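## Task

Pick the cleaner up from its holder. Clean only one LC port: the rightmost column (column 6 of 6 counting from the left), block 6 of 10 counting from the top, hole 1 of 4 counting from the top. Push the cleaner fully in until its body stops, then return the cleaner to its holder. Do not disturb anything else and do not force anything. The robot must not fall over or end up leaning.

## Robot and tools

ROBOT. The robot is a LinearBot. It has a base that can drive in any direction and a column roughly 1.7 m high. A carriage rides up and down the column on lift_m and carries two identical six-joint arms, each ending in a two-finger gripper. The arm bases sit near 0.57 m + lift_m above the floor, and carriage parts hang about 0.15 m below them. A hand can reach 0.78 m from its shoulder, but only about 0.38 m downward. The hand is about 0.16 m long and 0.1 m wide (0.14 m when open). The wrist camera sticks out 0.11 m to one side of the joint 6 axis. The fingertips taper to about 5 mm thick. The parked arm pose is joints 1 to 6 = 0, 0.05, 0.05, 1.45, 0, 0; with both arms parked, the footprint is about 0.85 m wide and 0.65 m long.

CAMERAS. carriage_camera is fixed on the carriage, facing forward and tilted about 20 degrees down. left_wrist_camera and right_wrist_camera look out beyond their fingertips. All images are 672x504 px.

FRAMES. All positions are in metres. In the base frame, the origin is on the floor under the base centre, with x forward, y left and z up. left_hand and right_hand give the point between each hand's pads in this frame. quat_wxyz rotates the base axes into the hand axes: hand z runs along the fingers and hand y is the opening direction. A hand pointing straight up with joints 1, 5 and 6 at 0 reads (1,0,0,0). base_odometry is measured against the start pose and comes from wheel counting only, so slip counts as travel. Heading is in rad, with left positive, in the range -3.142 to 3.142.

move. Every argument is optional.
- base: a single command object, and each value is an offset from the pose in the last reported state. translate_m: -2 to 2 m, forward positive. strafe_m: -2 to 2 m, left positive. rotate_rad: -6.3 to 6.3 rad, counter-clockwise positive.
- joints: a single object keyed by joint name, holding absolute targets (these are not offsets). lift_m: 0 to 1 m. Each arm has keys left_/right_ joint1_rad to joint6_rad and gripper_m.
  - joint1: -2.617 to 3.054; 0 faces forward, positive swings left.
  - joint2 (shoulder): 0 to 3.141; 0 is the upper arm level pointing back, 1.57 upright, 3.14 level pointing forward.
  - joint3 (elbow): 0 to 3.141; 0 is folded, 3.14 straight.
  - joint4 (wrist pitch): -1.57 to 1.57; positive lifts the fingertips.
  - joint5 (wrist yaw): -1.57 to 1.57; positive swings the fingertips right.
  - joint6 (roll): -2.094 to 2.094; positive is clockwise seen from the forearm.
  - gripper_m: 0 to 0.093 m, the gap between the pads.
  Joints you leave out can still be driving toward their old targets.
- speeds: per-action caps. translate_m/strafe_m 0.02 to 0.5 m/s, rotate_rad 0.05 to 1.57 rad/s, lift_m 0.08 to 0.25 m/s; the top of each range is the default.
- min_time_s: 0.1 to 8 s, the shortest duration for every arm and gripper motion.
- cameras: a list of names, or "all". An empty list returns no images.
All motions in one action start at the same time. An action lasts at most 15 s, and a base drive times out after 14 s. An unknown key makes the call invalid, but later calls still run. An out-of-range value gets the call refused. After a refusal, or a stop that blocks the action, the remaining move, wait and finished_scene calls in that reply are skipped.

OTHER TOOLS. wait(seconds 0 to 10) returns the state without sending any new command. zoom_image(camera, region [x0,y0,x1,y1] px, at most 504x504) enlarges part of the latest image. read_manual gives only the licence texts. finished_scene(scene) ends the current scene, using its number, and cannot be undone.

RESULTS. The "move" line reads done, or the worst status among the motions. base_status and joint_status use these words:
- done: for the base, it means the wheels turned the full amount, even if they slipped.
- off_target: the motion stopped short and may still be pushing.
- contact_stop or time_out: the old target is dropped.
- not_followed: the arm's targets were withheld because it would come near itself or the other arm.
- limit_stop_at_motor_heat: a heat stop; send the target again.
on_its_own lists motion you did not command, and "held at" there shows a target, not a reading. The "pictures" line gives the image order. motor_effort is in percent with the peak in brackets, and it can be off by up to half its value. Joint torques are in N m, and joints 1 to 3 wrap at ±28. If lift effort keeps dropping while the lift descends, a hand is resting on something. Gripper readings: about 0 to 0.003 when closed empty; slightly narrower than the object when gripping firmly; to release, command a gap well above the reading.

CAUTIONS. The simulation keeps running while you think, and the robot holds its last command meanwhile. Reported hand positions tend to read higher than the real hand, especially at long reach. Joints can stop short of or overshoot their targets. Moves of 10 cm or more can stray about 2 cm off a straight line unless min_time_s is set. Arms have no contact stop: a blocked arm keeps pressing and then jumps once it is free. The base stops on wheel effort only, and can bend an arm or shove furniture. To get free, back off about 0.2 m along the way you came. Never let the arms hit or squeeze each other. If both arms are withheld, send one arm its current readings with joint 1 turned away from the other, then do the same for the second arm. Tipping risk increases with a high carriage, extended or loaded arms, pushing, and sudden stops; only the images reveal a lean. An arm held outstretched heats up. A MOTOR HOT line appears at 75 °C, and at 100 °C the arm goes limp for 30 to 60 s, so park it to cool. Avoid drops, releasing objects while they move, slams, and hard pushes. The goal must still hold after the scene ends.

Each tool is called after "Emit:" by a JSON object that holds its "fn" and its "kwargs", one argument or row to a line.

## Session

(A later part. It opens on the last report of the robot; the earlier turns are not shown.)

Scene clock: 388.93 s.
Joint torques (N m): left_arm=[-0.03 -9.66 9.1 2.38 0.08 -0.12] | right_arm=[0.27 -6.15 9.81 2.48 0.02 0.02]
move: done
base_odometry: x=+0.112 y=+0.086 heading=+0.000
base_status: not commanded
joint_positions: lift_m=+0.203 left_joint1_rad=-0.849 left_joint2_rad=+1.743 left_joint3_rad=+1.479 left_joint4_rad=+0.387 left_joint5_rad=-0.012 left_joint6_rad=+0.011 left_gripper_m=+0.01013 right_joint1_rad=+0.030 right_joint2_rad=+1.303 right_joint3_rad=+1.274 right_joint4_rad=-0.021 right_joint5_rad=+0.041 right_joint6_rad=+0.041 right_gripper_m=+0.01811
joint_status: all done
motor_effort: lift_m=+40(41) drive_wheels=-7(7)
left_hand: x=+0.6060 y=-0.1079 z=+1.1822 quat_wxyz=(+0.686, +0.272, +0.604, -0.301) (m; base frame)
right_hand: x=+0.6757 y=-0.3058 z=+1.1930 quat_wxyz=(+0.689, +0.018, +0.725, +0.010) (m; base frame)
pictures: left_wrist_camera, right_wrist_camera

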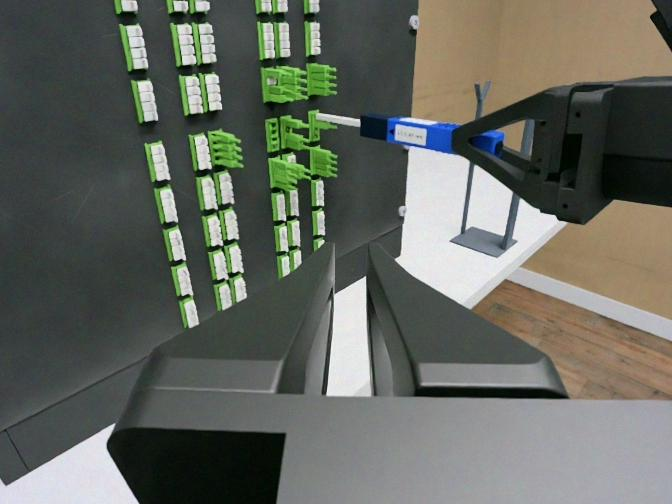

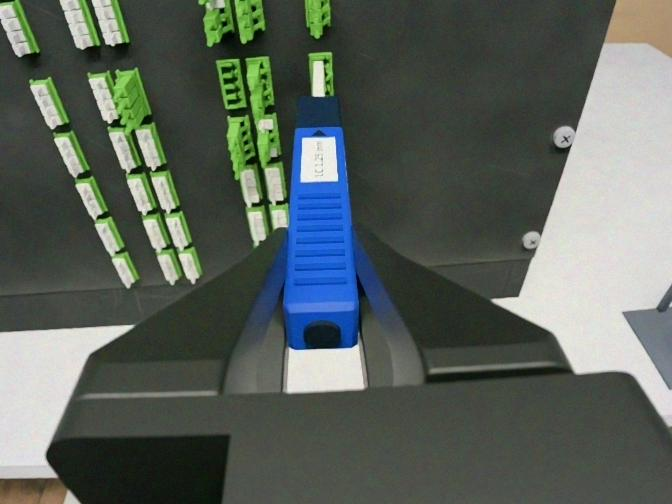

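Emit:
{"fn": "move", "kwargs": {
  "base": {"translate_m": 0.005},
  "speeds": {"translate_m": 0.02},
  "cameras": ["right_wrist_camera", "left_wrist_camera"]
}}

Emit:
{"fn": "zoom_image", "kwargs": {
  "camera": "right_wrist_camera",
  "region": [302, 44, 338, 74]
}}

Emit:
{"fn": "zoom_image", "kwargs": {
  "camera": "left_wrist_camera",
  "region": [300, 106, 336, 146]
}}

Scene clock: 393.03 s.
Joint torques (N m): left_arm=[-0.12 -9.68 9.17 2.35 0.07 -0.14] | right_arm=[0.27 -5.6 9.74 2.53 0.01 0.02]
move: done
base_odometry: x=+0.117 y=+0.086 heading=+0.000
base_status: done
joint_positions: lift_m=+0.203 left_joint1_rad=-0.849 left_joint2_rad=+1.744 left_joint3_rad=+1.479 left_joint4_rad=+0.388 left_joint5_rad=-0.012 left_joint6_rad=+0.011 left_gripper_m=+0.01013 right_joint1_rad=+0.030 right_joint2_rad=+1.298 right_joint3_rad=+1.274 right_joint4_rad=-0.028 right_joint5_rad=+0.041 right_joint6_rad=+0.041 right_gripper_m=+0.01811
joint_status: not commanded
motor_effort: lift_m=+40(40) drive_wheels=+5(7)
left_hand: x=+0.6062 y=-0.1081 z=+1.1819 quat_wxyz=(+0.686, +0.272, +0.604, -0.301) (m; base frame)
right_hand: x=+0.6742 y=-0.3059 z=+1.1934 quat_wxyz=(+0.688, +0.018, +0.725, +0.010) (m; base frame)
pictures: left_wrist_camera, right_wrist_camera

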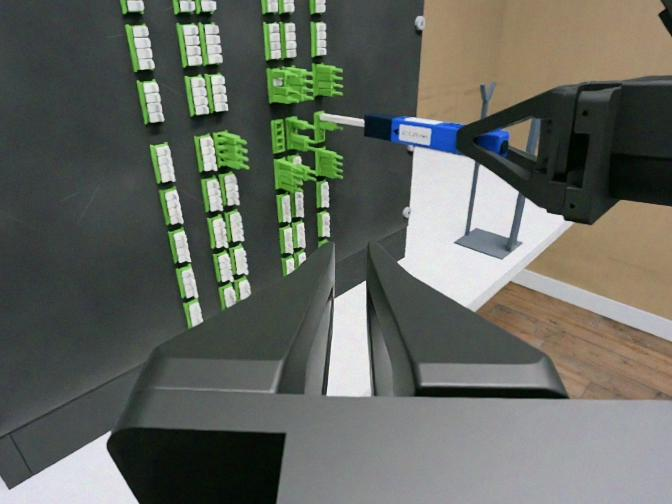

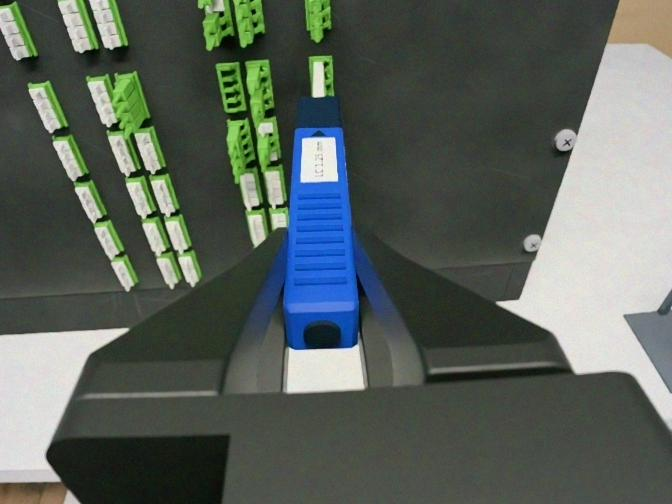

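Scaled by 14.000.

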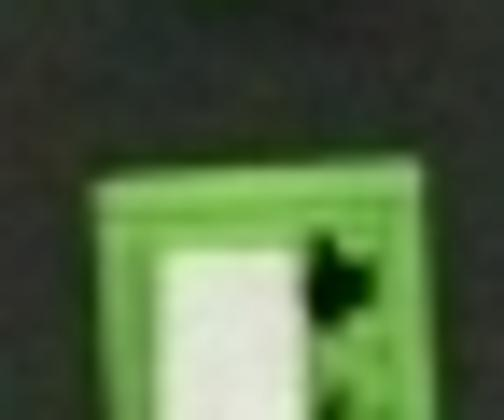

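Scaled by 12.600.

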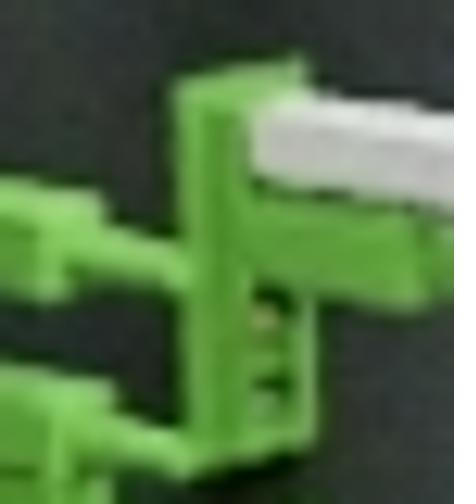

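Emit:
{"fn": "move", "kwargs": {
  "joints": {"lift_m": 0.2023},
  "cameras": []
}}

Emit:
{"fn": "move", "kwargs": {
  "joints": {"lift_m": 0.2019},
  "cameras": ["right_wrist_camera", "left_wrist_camera"]
}}

Emit:
{"fn": "zoom_image", "kwargs": {
  "camera": "right_wrist_camera",
  "region": [302, 44, 338, 74]
}}

Emit:
{"fn": "zoom_image", "kwargs": {
  "camera": "left_wrist_camera",
  "region": [300, 106, 336, 146]
}}

Scene clock: 411.23 s.
Joint torques (N m): left_arm=[-0.05 -9.89 9.07 2.39 0.08 -0.15] | right_arm=[0.25 -5.61 9.77 2.54 0.02 0.02]
move: done
base_odometry: x=+0.117 y=+0.086 heading=+0.000
base_status: not commanded
joint_positions: lift_m=+0.203 left_joint1_rad=-0.849 left_joint2_rad=+1.744 left_joint3_rad=+1.479 left_joint4_rad=+0.388 left_joint5_rad=-0.012 left_joint6_rad=+0.011 left_gripper_m=+0.01013 right_joint1_rad=+0.030 right_joint2_rad=+1.298 right_joint3_rad=+1.274 right_joint4_rad=-0.028 right_joint5_rad=+0.041 right_joint6_rad=+0.041 right_gripper_m=+0.01811
joint_status: all done
motor_effort: lift_m=+39(39) drive_wheels=+5(5)
left_hand: x=+0.6062 y=-0.1081 z=+1.1816 quat_wxyz=(+0.686, +0.272, +0.604, -0.301) (m; base frame)
right_hand: x=+0.6742 y=-0.3059 z=+1.1931 quat_wxyz=(+0.688, +0.018, +0.725, +0.010) (m; base frame)
pictures: none
No camera images: "cameras" was empty.

Scene clock: 411.53 s.
Joint torques (N m): left_arm=[-0.09 -9.98 9.05 2.36 0.11 -0.09] | right_arm=[0.27 -5.6 9.74 2.55 0.03 0.02]
move: done
base_odometry: x=+0.117 y=+0.086 heading=+0.000
base_status: not commanded
joint_positions: lift_m=+0.202 left_joint1_rad=-0.849 left_joint2_rad=+1.744 left_joint3_rad=+1.479 left_joint4_rad=+0.388 left_joint5_rad=-0.012 left_joint6_rad=+0.011 left_gripper_m=+0.01013 right_joint1_rad=+0.030 right_joint2_rad=+1.298 right_joint3_rad=+1.274 right_joint4_rad=-0.028 right_joint5_rad=+0.041 right_joint6_rad=+0.041 right_gripper_m=+0.01811
joint_status: all done
motor_effort: lift_m=+39(39) drive_wheels=+5(5)
left_hand: x=+0.6062 y=-0.1081 z=+1.1812 quat_wxyz=(+0.686, +0.272, +0.604, -0.301) (m; base frame)
right_hand: x=+0.6742 y=-0.3059 z=+1.1927 quat_wxyz=(+0.688, +0.018, +0.725, +0.010) (m; base frame)
pictures: left_wrist_camera, right_wrist_camera

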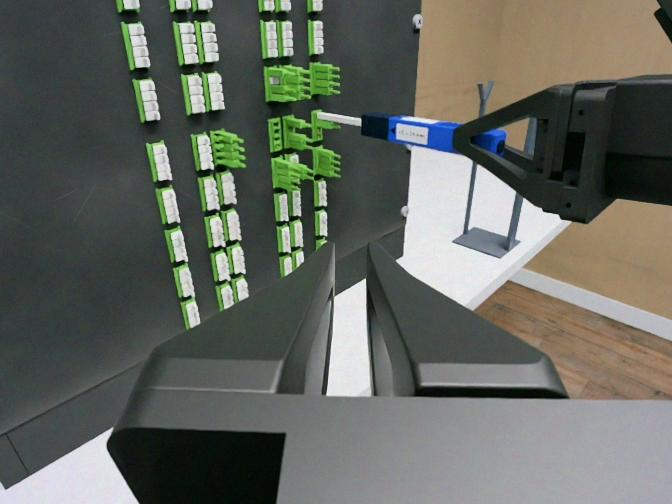

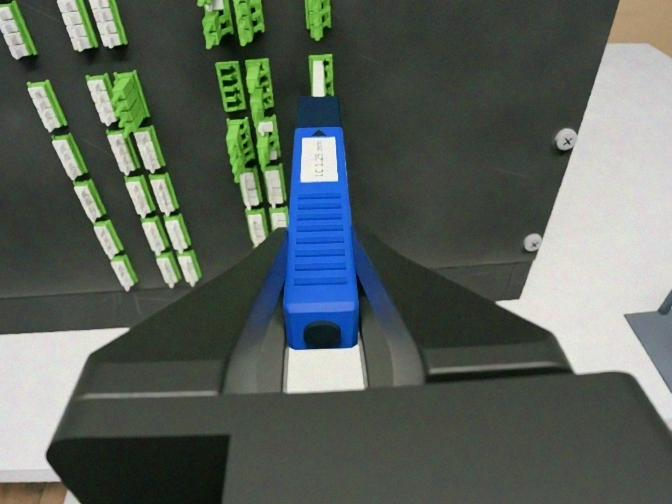

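Scaled by 14.000.

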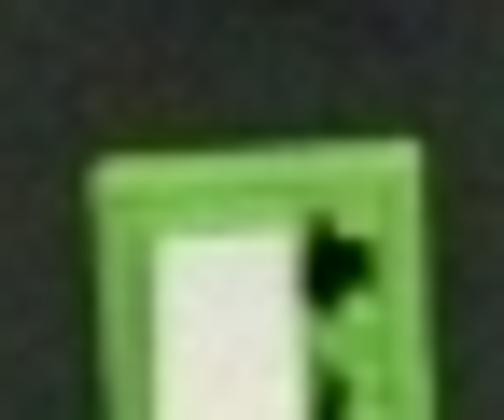

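Scaled by 12.600.

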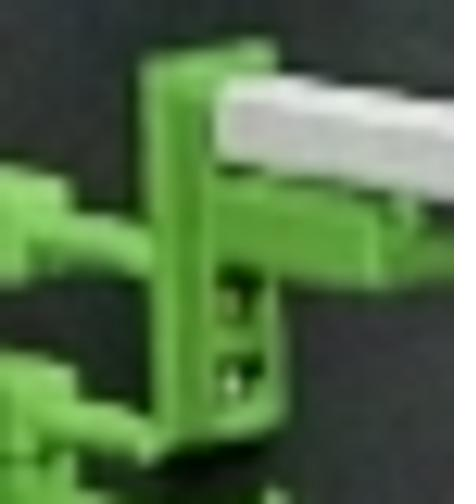

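Emit:
{"fn": "move", "kwargs": {
  "base": {"translate_m": 0.002},
  "speeds": {"translate_m": 0.02},
  "cameras": ["right_wrist_camera", "left_wrist_camera"]
}}

Emit:
{"fn": "zoom_image", "kwargs": {
  "camera": "right_wrist_camera",
  "region": [302, 44, 338, 74]
}}

Emit:
{"fn": "zoom_image", "kwargs": {
  "camera": "left_wrist_camera",
  "region": [300, 106, 336, 146]
}}

Scene clock: 419.73 s.
Joint torques (N m): left_arm=[-0.13 -10.04 9.05 2.37 0.12 -0.15] | right_arm=[0.18 -5.19 9.77 2.57 0.02 0.01]
move: done
base_odometry: x=+0.119 y=+0.086 heading=+0.000
base_status: done
joint_positions: lift_m=+0.202 left_joint1_rad=-0.848 left_joint2_rad=+1.745 left_joint3_rad=+1.480 left_joint4_rad=+0.388 left_joint5_rad=-0.011 left_joint6_rad=+0.011 left_gripper_m=+0.01013 right_joint1_rad=+0.030 right_joint2_rad=+1.294 right_joint3_rad=+1.274 right_joint4_rad=-0.031 right_joint5_rad=+0.041 right_joint6_rad=+0.041 right_gripper_m=+0.01811
joint_status: not commanded
motor_effort: lift_m=+39(39) drive_wheels=+5(15)
left_hand: x=+0.6065 y=-0.1082 z=+1.1810 quat_wxyz=(+0.686, +0.272, +0.604, -0.301) (m; base frame)
right_hand: x=+0.6730 y=-0.3059 z=+1.1936 quat_wxyz=(+0.689, +0.018, +0.725, +0.010) (m; base frame)
pictures: left_wrist_camera, right_wrist_camera

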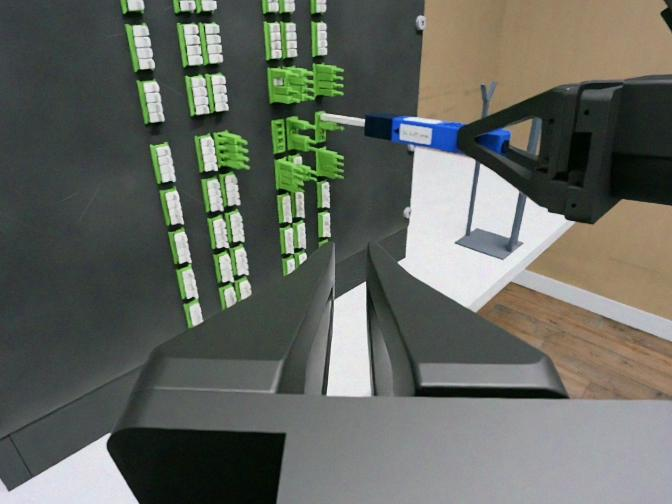

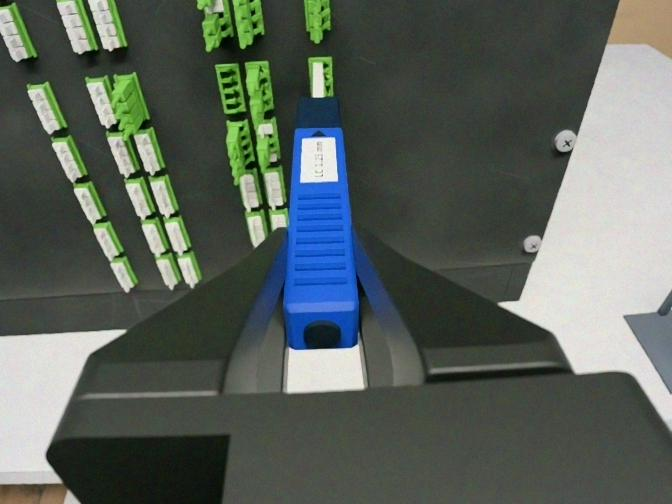

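Scaled by 14.000.

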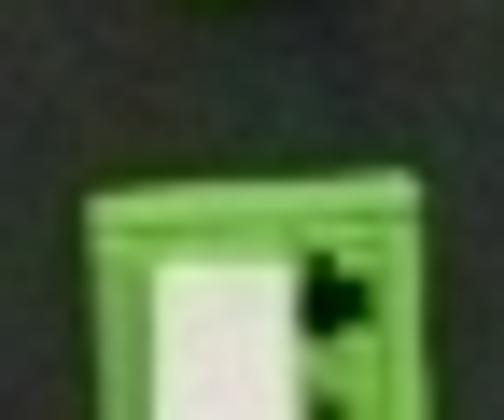

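Scaled by 12.600.

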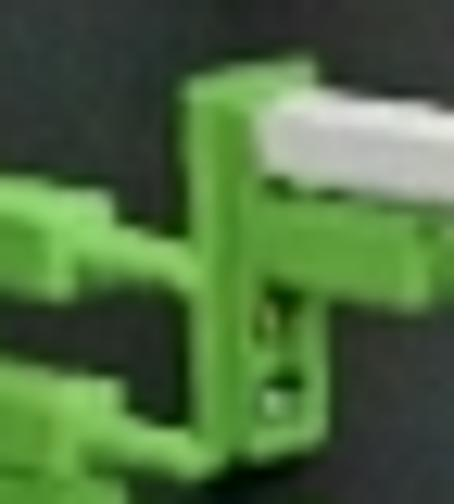

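Emit:
{"fn": "move", "kwargs": {
  "base": {"translate_m": -0.007},
  "speeds": {"translate_m": 0.02},
  "cameras": []
}}

Emit:
{"fn": "move", "kwargs": {
  "joints": {"lift_m": 0.2014},
  "cameras": []
}}

Emit:
{"fn": "wait", "kwargs": {
  "seconds": 0.5,
  "cameras": ["right_wrist_camera", "left_wrist_camera"]
}}

Emit:
{"fn": "zoom_image", "kwargs": {
  "camera": "right_wrist_camera",
  "region": [302, 44, 338, 74]
}}

Emit:
{"fn": "zoom_image", "kwargs": {
  "camera": "left_wrist_camera",
  "region": [300, 106, 336, 146]
}}

Scene clock: 427.07 s.
Joint torques (N m): left_arm=[-0.2 -10 8.98 2.28 0.1 -0.13] | right_arm=[0.27 -5.79 9.74 2.52 0.01 0.02]
move: done
base_odometry: x=+0.112 y=+0.086 heading=+0.000
base_status: done
joint_positions: lift_m=+0.202 left_joint1_rad=-0.848 left_joint2_rad=+1.745 left_joint3_rad=+1.480 left_joint4_rad=+0.388 left_joint5_rad=-0.011 left_joint6_rad=+0.011 left_gripper_m=+0.01013 right_joint1_rad=+0.030 right_joint2_rad=+1.300 right_joint3_rad=+1.274 right_joint4_rad=-0.027 right_joint5_rad=+0.041 right_joint6_rad=+0.041 right_gripper_m=+0.01811
joint_status: not commanded
motor_effort: lift_m=+39(39) drive_wheels=-6(13)
left_hand: x=+0.6065 y=-0.1082 z=+1.1809 quat_wxyz=(+0.686, +0.272, +0.604, -0.301) (m; base frame)
right_hand: x=+0.6747 y=-0.3058 z=+1.1923 quat_wxyz=(+0.688, +0.018, +0.725, +0.010) (m; base frame)
pictures: none
No camera images: "cameras" was empty.

Scene clock: 427.37 s.
Joint torques (N m): left_arm=[-0.03 -9.94 9.06 2.35 0.1 -0.12] | right_arm=[0.24 -5.86 9.83 2.52 0.02 0.02]
move: done
base_odometry: x=+0.112 y=+0.086 heading=+0.000
base_status: not commanded
joint_positions: lift_m=+0.202 left_joint1_rad=-0.848 left_joint2_rad=+1.745 left_joint3_rad=+1.480 left_joint4_rad=+0.388 left_joint5_rad=-0.011 left_joint6_rad=+0.011 left_gripper_m=+0.01013 right_joint1_rad=+0.030 right_joint2_rad=+1.300 right_joint3_rad=+1.274 right_joint4_rad=-0.026 right_joint5_rad=+0.041 right_joint6_rad=+0.041 right_gripper_m=+0.01811
joint_status: all done
motor_effort: lift_m=+38(39) drive_wheels=-7(7)
left_hand: x=+0.6065 y=-0.1082 z=+1.1806 quat_wxyz=(+0.686, +0.272, +0.604, -0.301) (m; base frame)
right_hand: x=+0.6747 y=-0.3058 z=+1.1920 quat_wxyz=(+0.688, +0.018, +0.725, +0.010) (m; base frame)
pictures: none
No camera images: "cameras" was empty.

Scene clock: 427.87 s.
Joint torques (N m): left_arm=[-0.06 -10.03 8.96 2.32 0.09 -0.17] | right_arm=[0.23 -5.76 9.81 2.52 0.02 0.03]
base_odometry: x=+0.112 y=+0.086 heading=+0.000
base_status: not commanded
joint_positions: lift_m=+0.202 left_joint1_rad=-0.848 left_joint2_rad=+1.745 left_joint3_rad=+1.480 left_joint4_rad=+0.388 left_joint5_rad=-0.011 left_joint6_rad=+0.011 left_gripper_m=+0.01013 right_joint1_rad=+0.030 right_joint2_rad=+1.300 right_joint3_rad=+1.274 right_joint4_rad=-0.026 right_joint5_rad=+0.041 right_joint6_rad=+0.041 right_gripper_m=+0.01811
joint_status: all done
motor_effort: lift_m=+39(39) drive_wheels=-6(7)
left_hand: x=+0.6065 y=-0.1082 z=+1.1806 quat_wxyz=(+0.686, +0.272, +0.604, -0.301) (m; base frame)
right_hand: x=+0.6747 y=-0.3058 z=+1.1920 quat_wxyz=(+0.688, +0.018, +0.725, +0.010) (m; base frame)
wait: 0.50 s; at rest by 0.27 s
pictures: left_wrist_camera, right_wrist_camera

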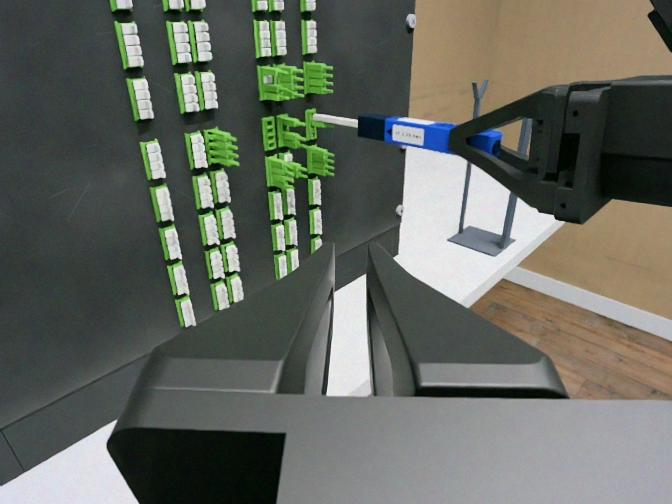

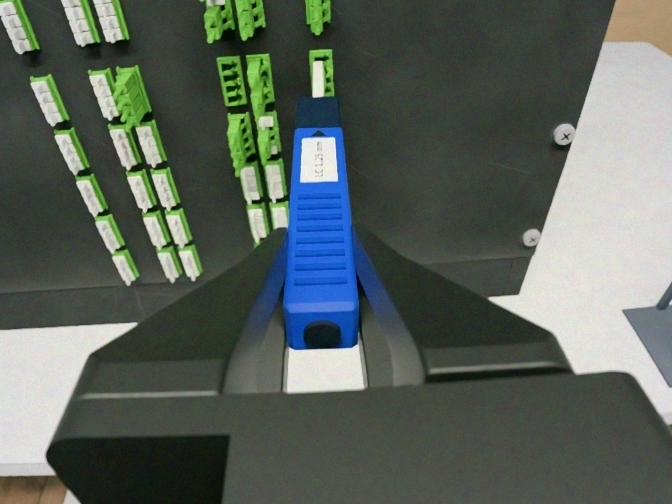

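Scaled by 14.000.

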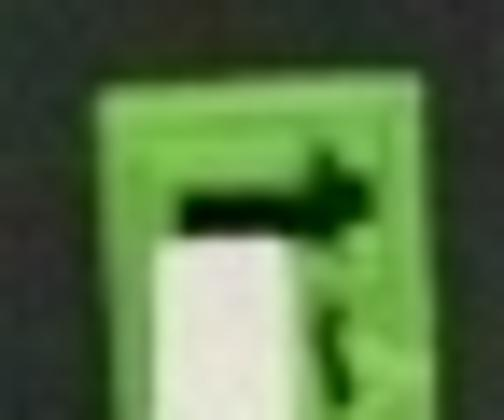

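Scaled by 12.600.

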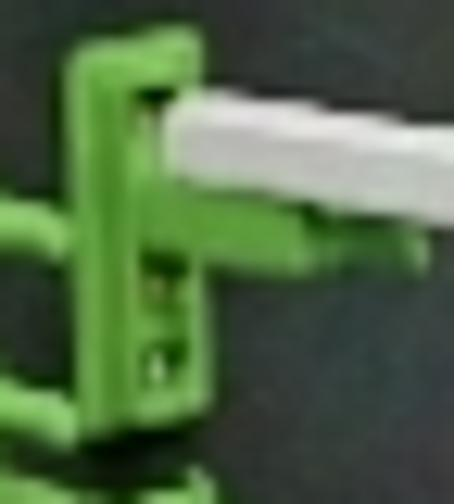

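Emit:
{"fn": "move", "kwargs": {
  "joints": {"lift_m": 0.2025, "right_joint5_rad": 0.0515},
  "cameras": []
}}

Emit:
{"fn": "wait", "kwargs": {
  "seconds": 0.5,
  "cameras": ["right_wrist_camera", "left_wrist_camera"]
}}

Emit:
{"fn": "zoom_image", "kwargs": {
  "camera": "right_wrist_camera",
  "region": [302, 44, 338, 74]
}}

Emit:
{"fn": "zoom_image", "kwargs": {
  "camera": "left_wrist_camera",
  "region": [300, 106, 336, 146]
}}

Scene clock: 436.20 s.
Joint torques (N m): left_arm=[-0.1 -9.96 8.98 2.36 0.08 -0.12] | right_arm=[0.27 -5.9 9.74 2.5 0.02 0.02]
move: done
base_odometry: x=+0.112 y=+0.086 heading=+0.000
base_status: not commanded
joint_positions: lift_m=+0.202 left_joint1_rad=-0.848 left_joint2_rad=+1.745 left_joint3_rad=+1.480 left_joint4_rad=+0.388 left_joint5_rad=-0.011 left_joint6_rad=+0.011 left_gripper_m=+0.01013 right_joint1_rad=+0.030 right_joint2_rad=+1.300 right_joint3_rad=+1.274 right_joint4_rad=-0.024 right_joint5_rad=+0.043 right_joint6_rad=+0.041 right_gripper_m=+0.01811
joint_status: all done
motor_effort: lift_m=+42(46) drive_wheels=-6(7)
left_hand: x=+0.6065 y=-0.1082 z=+1.1814 quat_wxyz=(+0.686, +0.272, +0.604, -0.301) (m; base frame)
right_hand: x=+0.6748 y=-0.3062 z=+1.1932 quat_wxyz=(+0.689, +0.019, +0.724, +0.009) (m; base frame)
pictures: none
No camera images: "cameras" was empty.

Scene clock: 436.70 s.
Joint torques (N m): left_arm=[-0.13 -9.94 9.06 2.35 0.07 -0.15] | right_arm=[0.24 -5.81 9.76 2.49 0.03 0.02]
base_odometry: x=+0.112 y=+0.086 heading=+0.000
base_status: not commanded
joint_positions: lift_m=+0.202 left_joint1_rad=-0.848 left_joint2_rad=+1.745 left_joint3_rad=+1.480 left_joint4_rad=+0.388 left_joint5_rad=-0.011 left_joint6_rad=+0.011 left_gripper_m=+0.01013 right_joint1_rad=+0.030 right_joint2_rad=+1.300 right_joint3_rad=+1.274 right_joint4_rad=-0.024 right_joint5_rad=+0.044 right_joint6_rad=+0.041 right_gripper_m=+0.01811
joint_status: all done
motor_effort: lift_m=+43(46) drive_wheels=-7(7)
left_hand: x=+0.6065 y=-0.1082 z=+1.1814 quat_wxyz=(+0.686, +0.272, +0.604, -0.301) (m; base frame)
right_hand: x=+0.6748 y=-0.3063 z=+1.1932 quat_wxyz=(+0.689, +0.019, +0.724, +0.009) (m; base frame)
wait: 0.50 s; at rest by 0.27 s
pictures: left_wrist_camera, right_wrist_camera

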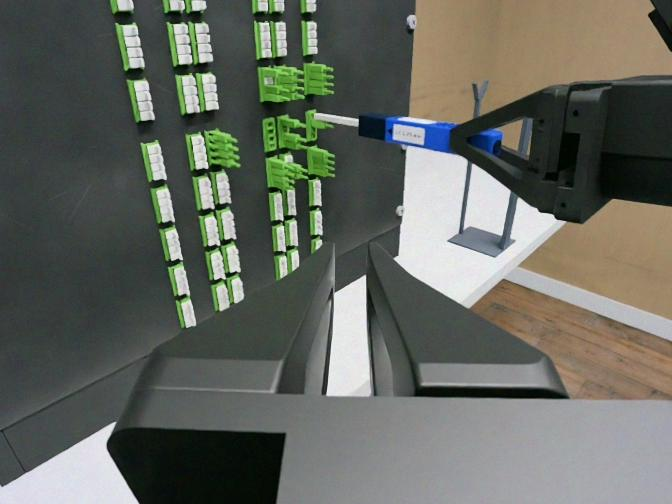

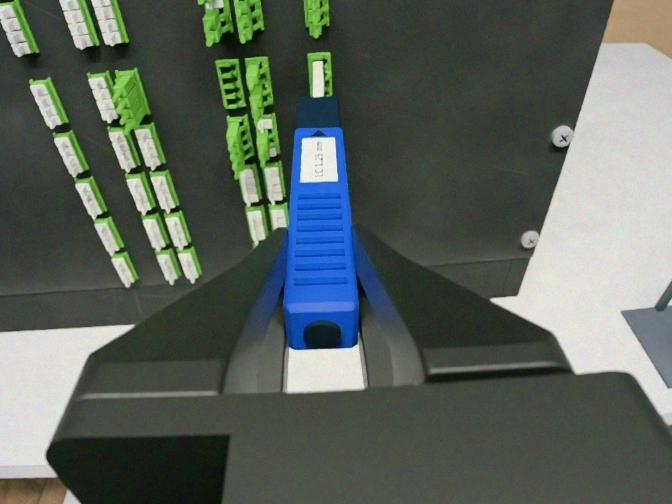

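Scaled by 14.000.

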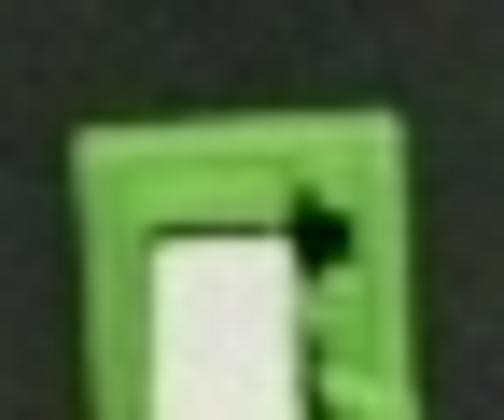

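Scaled by 12.600.

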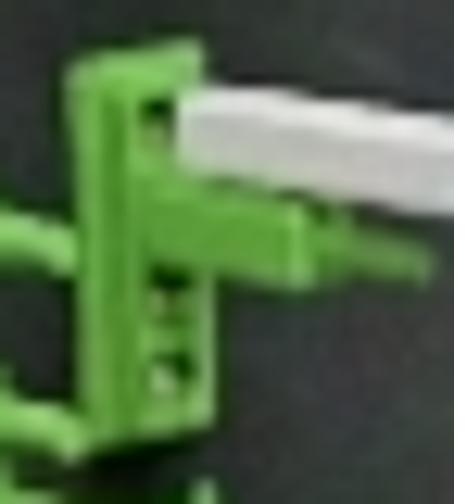

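Emit:
{"fn": "move", "kwargs": {
  "base": {"translate_m": 0.007},
  "joints": {"lift_m": 0.2023},
  "speeds": {"translate_m": 0.02},
  "cameras": []
}}

Emit:
{"fn": "wait", "kwargs": {
  "seconds": 0.5,
  "cameras": ["right_wrist_camera", "left_wrist_camera"]
}}

Emit:
{"fn": "zoom_image", "kwargs": {
  "camera": "right_wrist_camera",
  "region": [302, 44, 338, 74]
}}

Emit:
{"fn": "zoom_image", "kwargs": {
  "camera": "left_wrist_camera",
  "region": [300, 106, 336, 146]
}}

Scene clock: 441.57 s.
Joint torques (N m): left_arm=[-0.05 -10.11 8.98 2.3 0.06 -0.17] | right_arm=[0.23 -5.65 9.76 2.54 0.02 0.02]
move: done
base_odometry: x=+0.119 y=+0.086 heading=+0.000
base_status: done
joint_positions: lift_m=+0.202 left_joint1_rad=-0.848 left_joint2_rad=+1.745 left_joint3_rad=+1.480 left_joint4_rad=+0.388 left_joint5_rad=-0.011 left_joint6_rad=+0.011 left_gripper_m=+0.01013 right_joint1_rad=+0.030 right_joint2_rad=+1.299 right_joint3_rad=+1.274 right_joint4_rad=-0.028 right_joint5_rad=+0.044 right_joint6_rad=+0.041 right_gripper_m=+0.01811
joint_status: all done
motor_effort: lift_m=+40(40) drive_wheels=+5(10)
left_hand: x=+0.6066 y=-0.1081 z=+1.1813 quat_wxyz=(+0.686, +0.272, +0.604, -0.301) (m; base frame)
right_hand: x=+0.6744 y=-0.3064 z=+1.1928 quat_wxyz=(+0.688, +0.019, +0.725, +0.008) (m; base frame)
pictures: none
No camera images: "cameras" was empty.

Scene clock: 442.07 s.
Joint torques (N m): left_arm=[-0.14 -10.04 9.03 2.36 0.08 -0.12] | right_arm=[0.25 -5.67 9.76 2.54 0.03 0.01]
base_odometry: x=+0.119 y=+0.086 heading=+0.000
base_status: done
joint_positions: lift_m=+0.202 left_joint1_rad=-0.848 left_joint2_rad=+1.745 left_joint3_rad=+1.480 left_joint4_rad=+0.388 left_joint5_rad=-0.011 left_joint6_rad=+0.011 left_gripper_m=+0.01013 right_joint1_rad=+0.030 right_joint2_rad=+1.299 right_joint3_rad=+1.274 right_joint4_rad=-0.028 right_joint5_rad=+0.044 right_joint6_rad=+0.041 right_gripper_m=+0.01811
joint_status: all done
motor_effort: lift_m=+40(40) drive_wheels=+5(10)
left_hand: x=+0.6066 y=-0.1081 z=+1.1813 quat_wxyz=(+0.686, +0.272, +0.604, -0.301) (m; base frame)
right_hand: x=+0.6744 y=-0.3064 z=+1.1928 quat_wxyz=(+0.688, +0.019, +0.725, +0.008) (m; base frame)
wait: 0.50 s; at rest by 0.27 s
pictures: left_wrist_camera, right_wrist_camera

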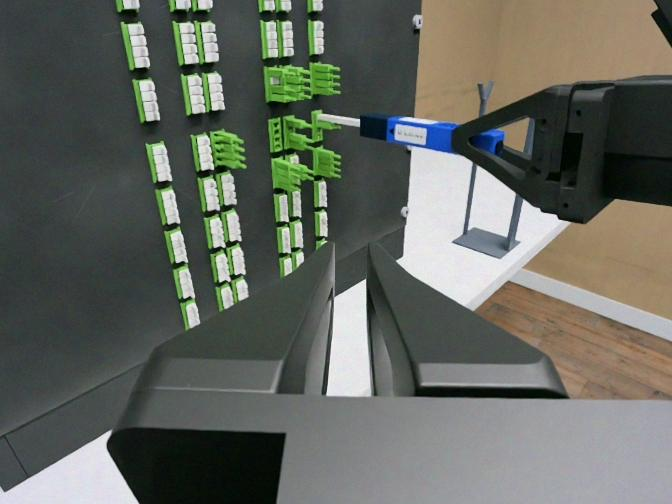

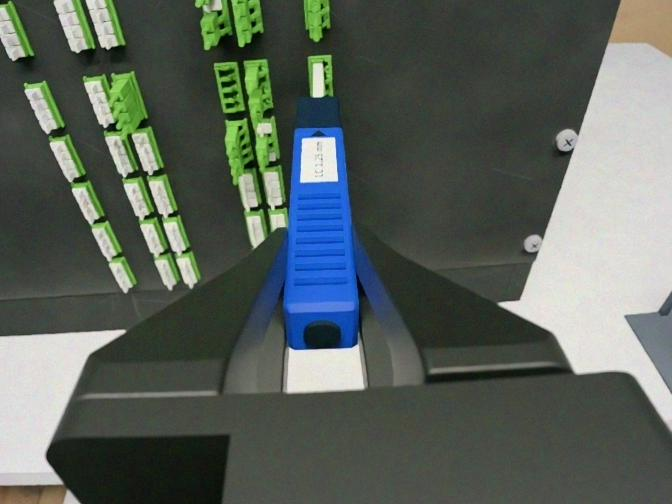

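Scaled by 14.000.

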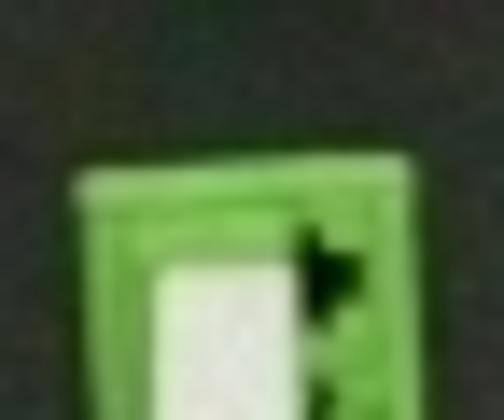

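Scaled by 12.600.

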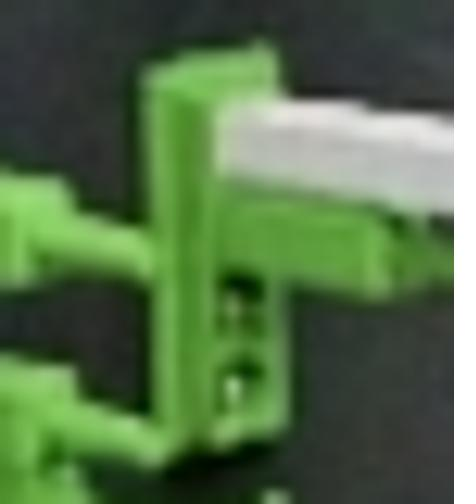

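Emit:
{"fn": "move", "kwargs": {
  "base": {"translate_m": 0.005},
  "speeds": {"translate_m": 0.02},
  "cameras": []
}}

Emit:
{"fn": "wait", "kwargs": {
  "seconds": 0.3,
  "cameras": ["right_wrist_camera", "left_wrist_camera"]
}}

Emit:
{"fn": "zoom_image", "kwargs": {
  "camera": "right_wrist_camera",
  "region": [302, 44, 338, 104]
}}

Emit:
{"fn": "zoom_image", "kwargs": {
  "camera": "left_wrist_camera",
  "region": [300, 96, 400, 156]
}}

Scene clock: 446.33 s.
Joint torques (N m): left_arm=[-0.32 -9.98 9.18 2.34 0.09 -0.15] | right_arm=[0.24 -5.52 9.77 2.58 0.04 0.02]
move: done
base_odometry: x=+0.124 y=+0.086 heading=+0.000
base_status: done
joint_positions: lift_m=+0.202 left_joint1_rad=-0.848 left_joint2_rad=+1.745 left_joint3_rad=+1.480 left_joint4_rad=+0.388 left_joint5_rad=-0.011 left_joint6_rad=+0.011 left_gripper_m=+0.01013 right_joint1_rad=+0.030 right_joint2_rad=+1.297 right_joint3_rad=+1.274 right_joint4_rad=-0.031 right_joint5_rad=+0.044 right_joint6_rad=+0.041 right_gripper_m=+0.01811
joint_status: not commanded
motor_effort: lift_m=+40(40) drive_wheels=+4(14)
left_hand: x=+0.6064 y=-0.1083 z=+1.1813 quat_wxyz=(+0.686, +0.272, +0.604, -0.301) (m; base frame)
right_hand: x=+0.6738 y=-0.3065 z=+1.1929 quat_wxyz=(+0.688, +0.019, +0.726, +0.008) (m; base frame)
pictures: none
No camera images: "cameras" was empty.

Scene clock: 446.63 s.
Joint torques (N m): left_arm=[-0.18 -9.92 9.2 2.33 0.09 -0.14] | right_arm=[0.27 -5.49 9.74 2.57 0.02 0.02]
base_odometry: x=+0.124 y=+0.086 heading=+0.000
base_status: done
joint_positions: lift_m=+0.202 left_joint1_rad=-0.848 left_joint2_rad=+1.745 left_joint3_rad=+1.480 left_joint4_rad=+0.388 left_joint5_rad=-0.011 left_joint6_rad=+0.011 left_gripper_m=+0.01013 right_joint1_rad=+0.030 right_joint2_rad=+1.297 right_joint3_rad=+1.274 right_joint4_rad=-0.031 right_joint5_rad=+0.044 right_joint6_rad=+0.041 right_gripper_m=+0.01811
joint_status: not commanded
motor_effort: lift_m=+40(40) drive_wheels=+4(14)
left_hand: x=+0.6064 y=-0.1083 z=+1.1813 quat_wxyz=(+0.686, +0.272, +0.604, -0.301) (m; base frame)
right_hand: x=+0.6738 y=-0.3065 z=+1.1929 quat_wxyz=(+0.688, +0.019, +0.726, +0.008) (m; base frame)
wait: 0.30 s; at rest by 0.27 s
pictures: left_wrist_camera, right_wrist_camera

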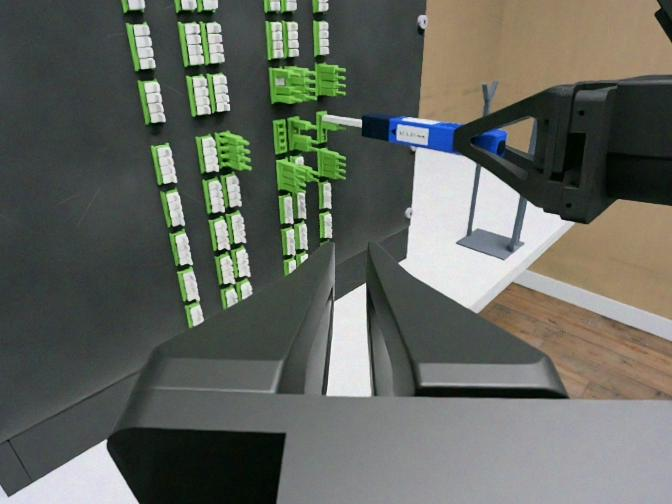

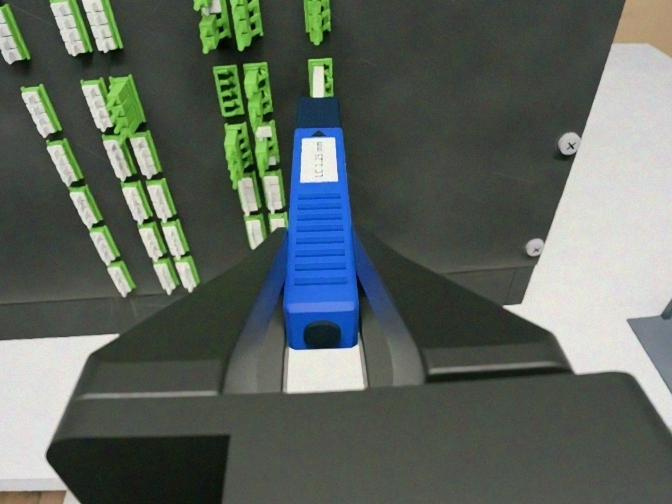

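Scaled by 8.400.

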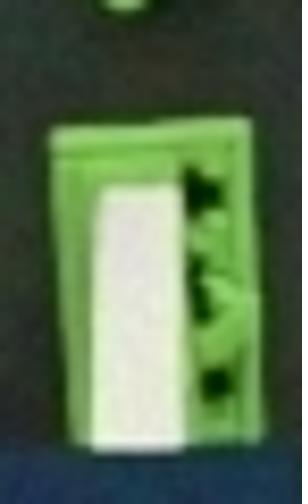

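Scaled by 5.040.

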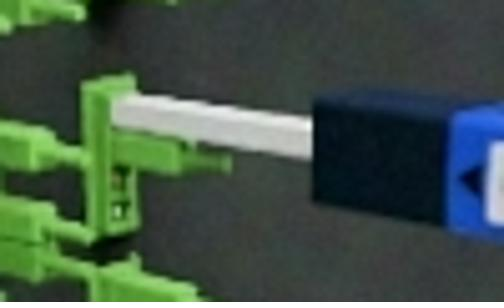

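Emit:
{"fn": "move", "kwargs": {
  "base": {"translate_m": 0.008},
  "speeds": {"translate_m": 0.02},
  "cameras": []
}}

Emit:
{"fn": "wait", "kwargs": {
  "seconds": 0.3,
  "cameras": ["right_wrist_camera", "left_wrist_camera"]
}}

Emit:
{"fn": "zoom_image", "kwargs": {
  "camera": "right_wrist_camera",
  "region": [302, 44, 338, 104]
}}

Emit:
{"fn": "zoom_image", "kwargs": {
  "camera": "left_wrist_camera",
  "region": [300, 96, 400, 156]
}}

Scene clock: 450.87 s.
Joint torques (N m): left_arm=[-0.13 -9.87 9.05 2.37 0.14 -0.13] | right_arm=[0.24 -5.41 9.74 2.58 0.03 0.01]
move: done
base_odometry: x=+0.132 y=+0.086 heading=+0.000
base_status: done
joint_positions: lift_m=+0.202 left_joint1_rad=-0.848 left_joint2_rad=+1.745 left_joint3_rad=+1.480 left_joint4_rad=+0.388 left_joint5_rad=-0.011 left_joint6_rad=+0.011 left_gripper_m=+0.01013 right_joint1_rad=+0.030 right_joint2_rad=+1.297 right_joint3_rad=+1.274 right_joint4_rad=-0.032 right_joint5_rad=+0.045 right_joint6_rad=+0.041 right_gripper_m=+0.01811
joint_status: not commanded
motor_effort: lift_m=+40(40) drive_wheels=+4(15)
left_hand: x=+0.6064 y=-0.1083 z=+1.1813 quat_wxyz=(+0.686, +0.272, +0.604, -0.301) (m; base frame)
right_hand: x=+0.6737 y=-0.3065 z=+1.1927 quat_wxyz=(+0.687, +0.019, +0.726, +0.008) (m; base frame)
pictures: none
No camera images: "cameras" was empty.

Scene clock: 451.17 s.
Joint torques (N m): left_arm=[-0.02 -10.15 9.01 2.35 0.07 -0.12] | right_arm=[0.25 -5.45 9.77 2.59 0.01 0.02]
base_odometry: x=+0.132 y=+0.086 heading=+0.000
base_status: done
joint_positions: lift_m=+0.202 left_joint1_rad=-0.848 left_joint2_rad=+1.745 left_joint3_rad=+1.480 left_joint4_rad=+0.388 left_joint5_rad=-0.011 left_joint6_rad=+0.011 left_gripper_m=+0.01013 right_joint1_rad=+0.030 right_joint2_rad=+1.297 right_joint3_rad=+1.274 right_joint4_rad=-0.032 right_joint5_rad=+0.045 right_joint6_rad=+0.041 right_gripper_m=+0.01811
joint_status: not commanded
motor_effort: lift_m=+40(40) drive_wheels=+4(15)
left_hand: x=+0.6064 y=-0.1083 z=+1.1813 quat_wxyz=(+0.686, +0.272, +0.604, -0.301) (m; base frame)
right_hand: x=+0.6737 y=-0.3065 z=+1.1927 quat_wxyz=(+0.687, +0.019, +0.726, +0.008) (m; base frame)
wait: 0.30 s; at rest by 0.27 s
pictures: left_wrist_camera, right_wrist_camera

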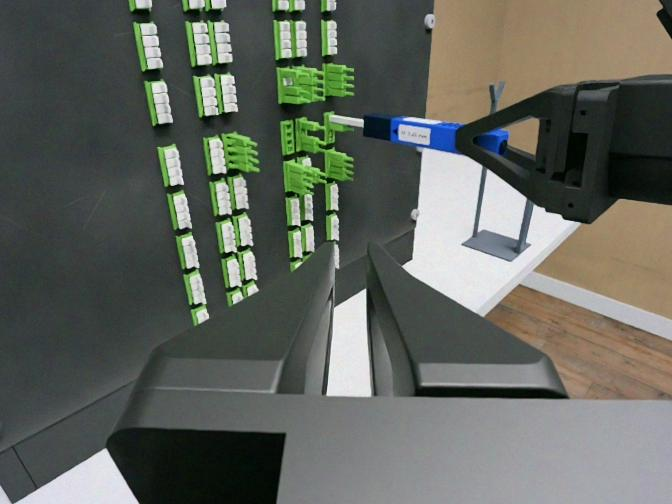

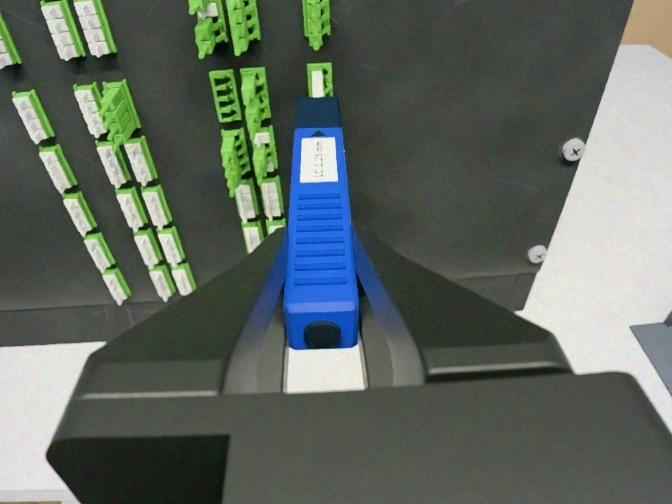

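Scaled by 8.400.

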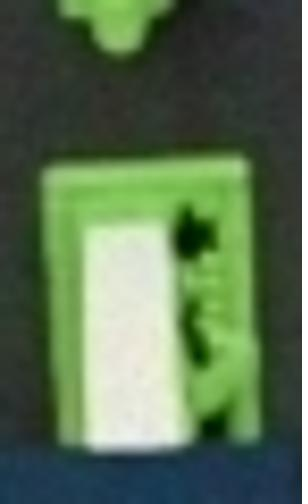

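Scaled by 5.040.

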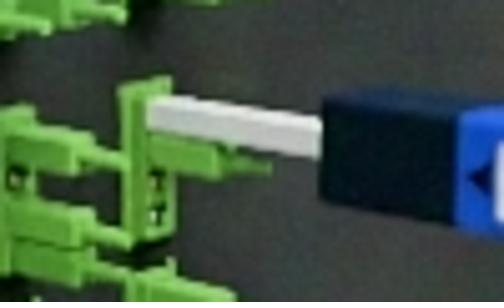

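Emit:
{"fn": "move", "kwargs": {
  "base": {"translate_m": 0.008},
  "speeds": {"translate_m": 0.02},
  "cameras": []
}}

Emit:
{"fn": "wait", "kwargs": {
  "seconds": 0.3,
  "cameras": ["right_wrist_camera", "left_wrist_camera"]
}}

Emit:
{"fn": "zoom_image", "kwargs": {
  "camera": "right_wrist_camera",
  "region": [302, 44, 338, 104]
}}

Emit:
{"fn": "zoom_image", "kwargs": {
  "camera": "left_wrist_camera",
  "region": [300, 96, 400, 156]
}}

Scene clock: 456.47 s.
Joint torques (N m): left_arm=[0.16 -9.99 9.05 2.39 0.09 -0.15] | right_arm=[0.23 -5.01 9.76 2.65 0 0.03]
move: done
base_odometry: x=+0.140 y=+0.086 heading=+0.001
base_status: done
joint_positions: lift_m=+0.202 left_joint1_rad=-0.848 left_joint2_rad=+1.745 left_joint3_rad=+1.480 left_joint4_rad=+0.388 left_joint5_rad=-0.011 left_joint6_rad=+0.011 left_gripper_m=+0.01013 right_joint1_rad=+0.030 right_joint2_rad=+1.293 right_joint3_rad=+1.274 right_joint4_rad=-0.038 right_joint5_rad=+0.047 right_joint6_rad=+0.041 right_gripper_m=+0.01811
joint_status: not commanded
motor_effort: lift_m=+40(40) drive_wheels=+4(16)
left_hand: x=+0.6064 y=-0.1083 z=+1.1813 quat_wxyz=(+0.686, +0.272, +0.604, -0.301) (m; base frame)
right_hand: x=+0.6725 y=-0.3070 z=+1.1929 quat_wxyz=(+0.687, +0.020, +0.727, +0.007) (m; base frame)
pictures: none
No camera images: "cameras" was empty.

Scene clock: 456.77 s.
Joint torques (N m): left_arm=[-0.06 -9.94 8.99 2.34 0.07 -0.16] | right_arm=[0.25 -5.03 9.77 2.65 0 0.02]
base_odometry: x=+0.140 y=+0.086 heading=+0.001
base_status: done
joint_positions: lift_m=+0.202 left_joint1_rad=-0.848 left_joint2_rad=+1.745 left_joint3_rad=+1.480 left_joint4_rad=+0.388 left_joint5_rad=-0.011 left_joint6_rad=+0.011 left_gripper_m=+0.01013 right_joint1_rad=+0.030 right_joint2_rad=+1.293 right_joint3_rad=+1.274 right_joint4_rad=-0.038 right_joint5_rad=+0.047 right_joint6_rad=+0.041 right_gripper_m=+0.01811
joint_status: not commanded
motor_effort: lift_m=+40(40) drive_wheels=+4(16)
left_hand: x=+0.6064 y=-0.1083 z=+1.1813 quat_wxyz=(+0.686, +0.272, +0.604, -0.301) (m; base frame)
right_hand: x=+0.6725 y=-0.3070 z=+1.1929 quat_wxyz=(+0.687, +0.020, +0.727, +0.007) (m; base frame)
wait: 0.30 s; at rest by 0.27 s
pictures: left_wrist_camera, right_wrist_camera

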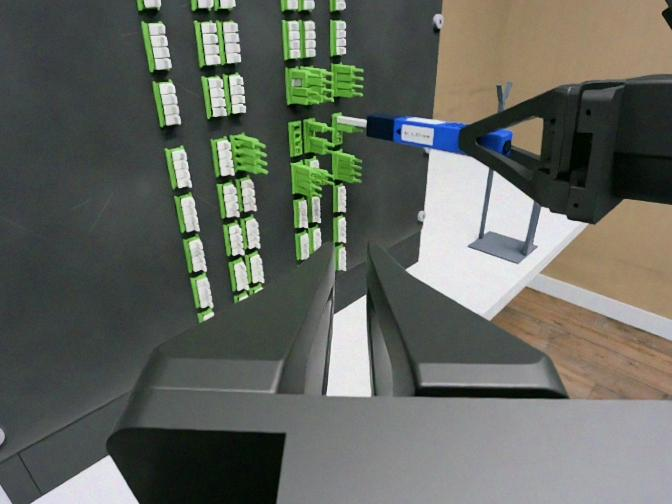

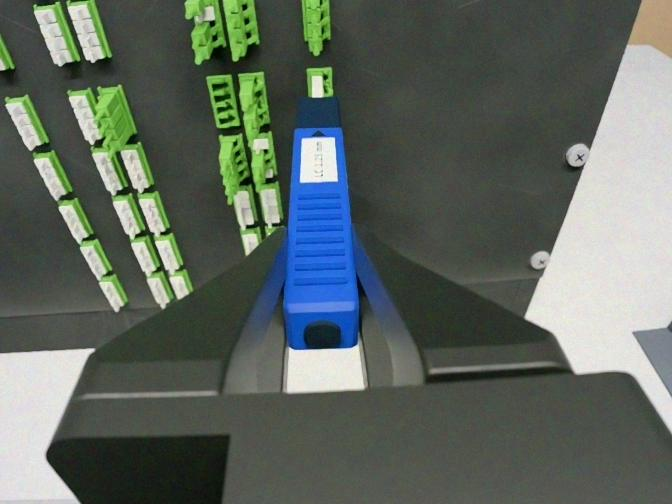

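Scaled by 8.400.

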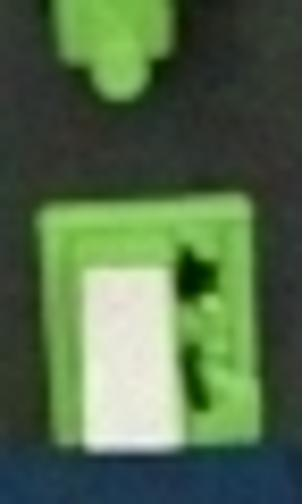

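Scaled by 5.040.

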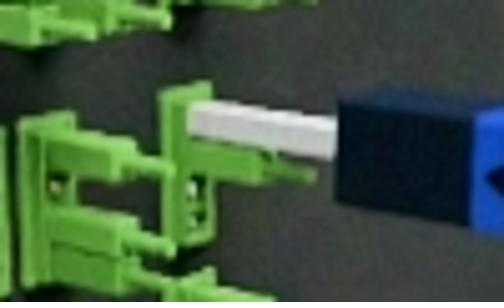

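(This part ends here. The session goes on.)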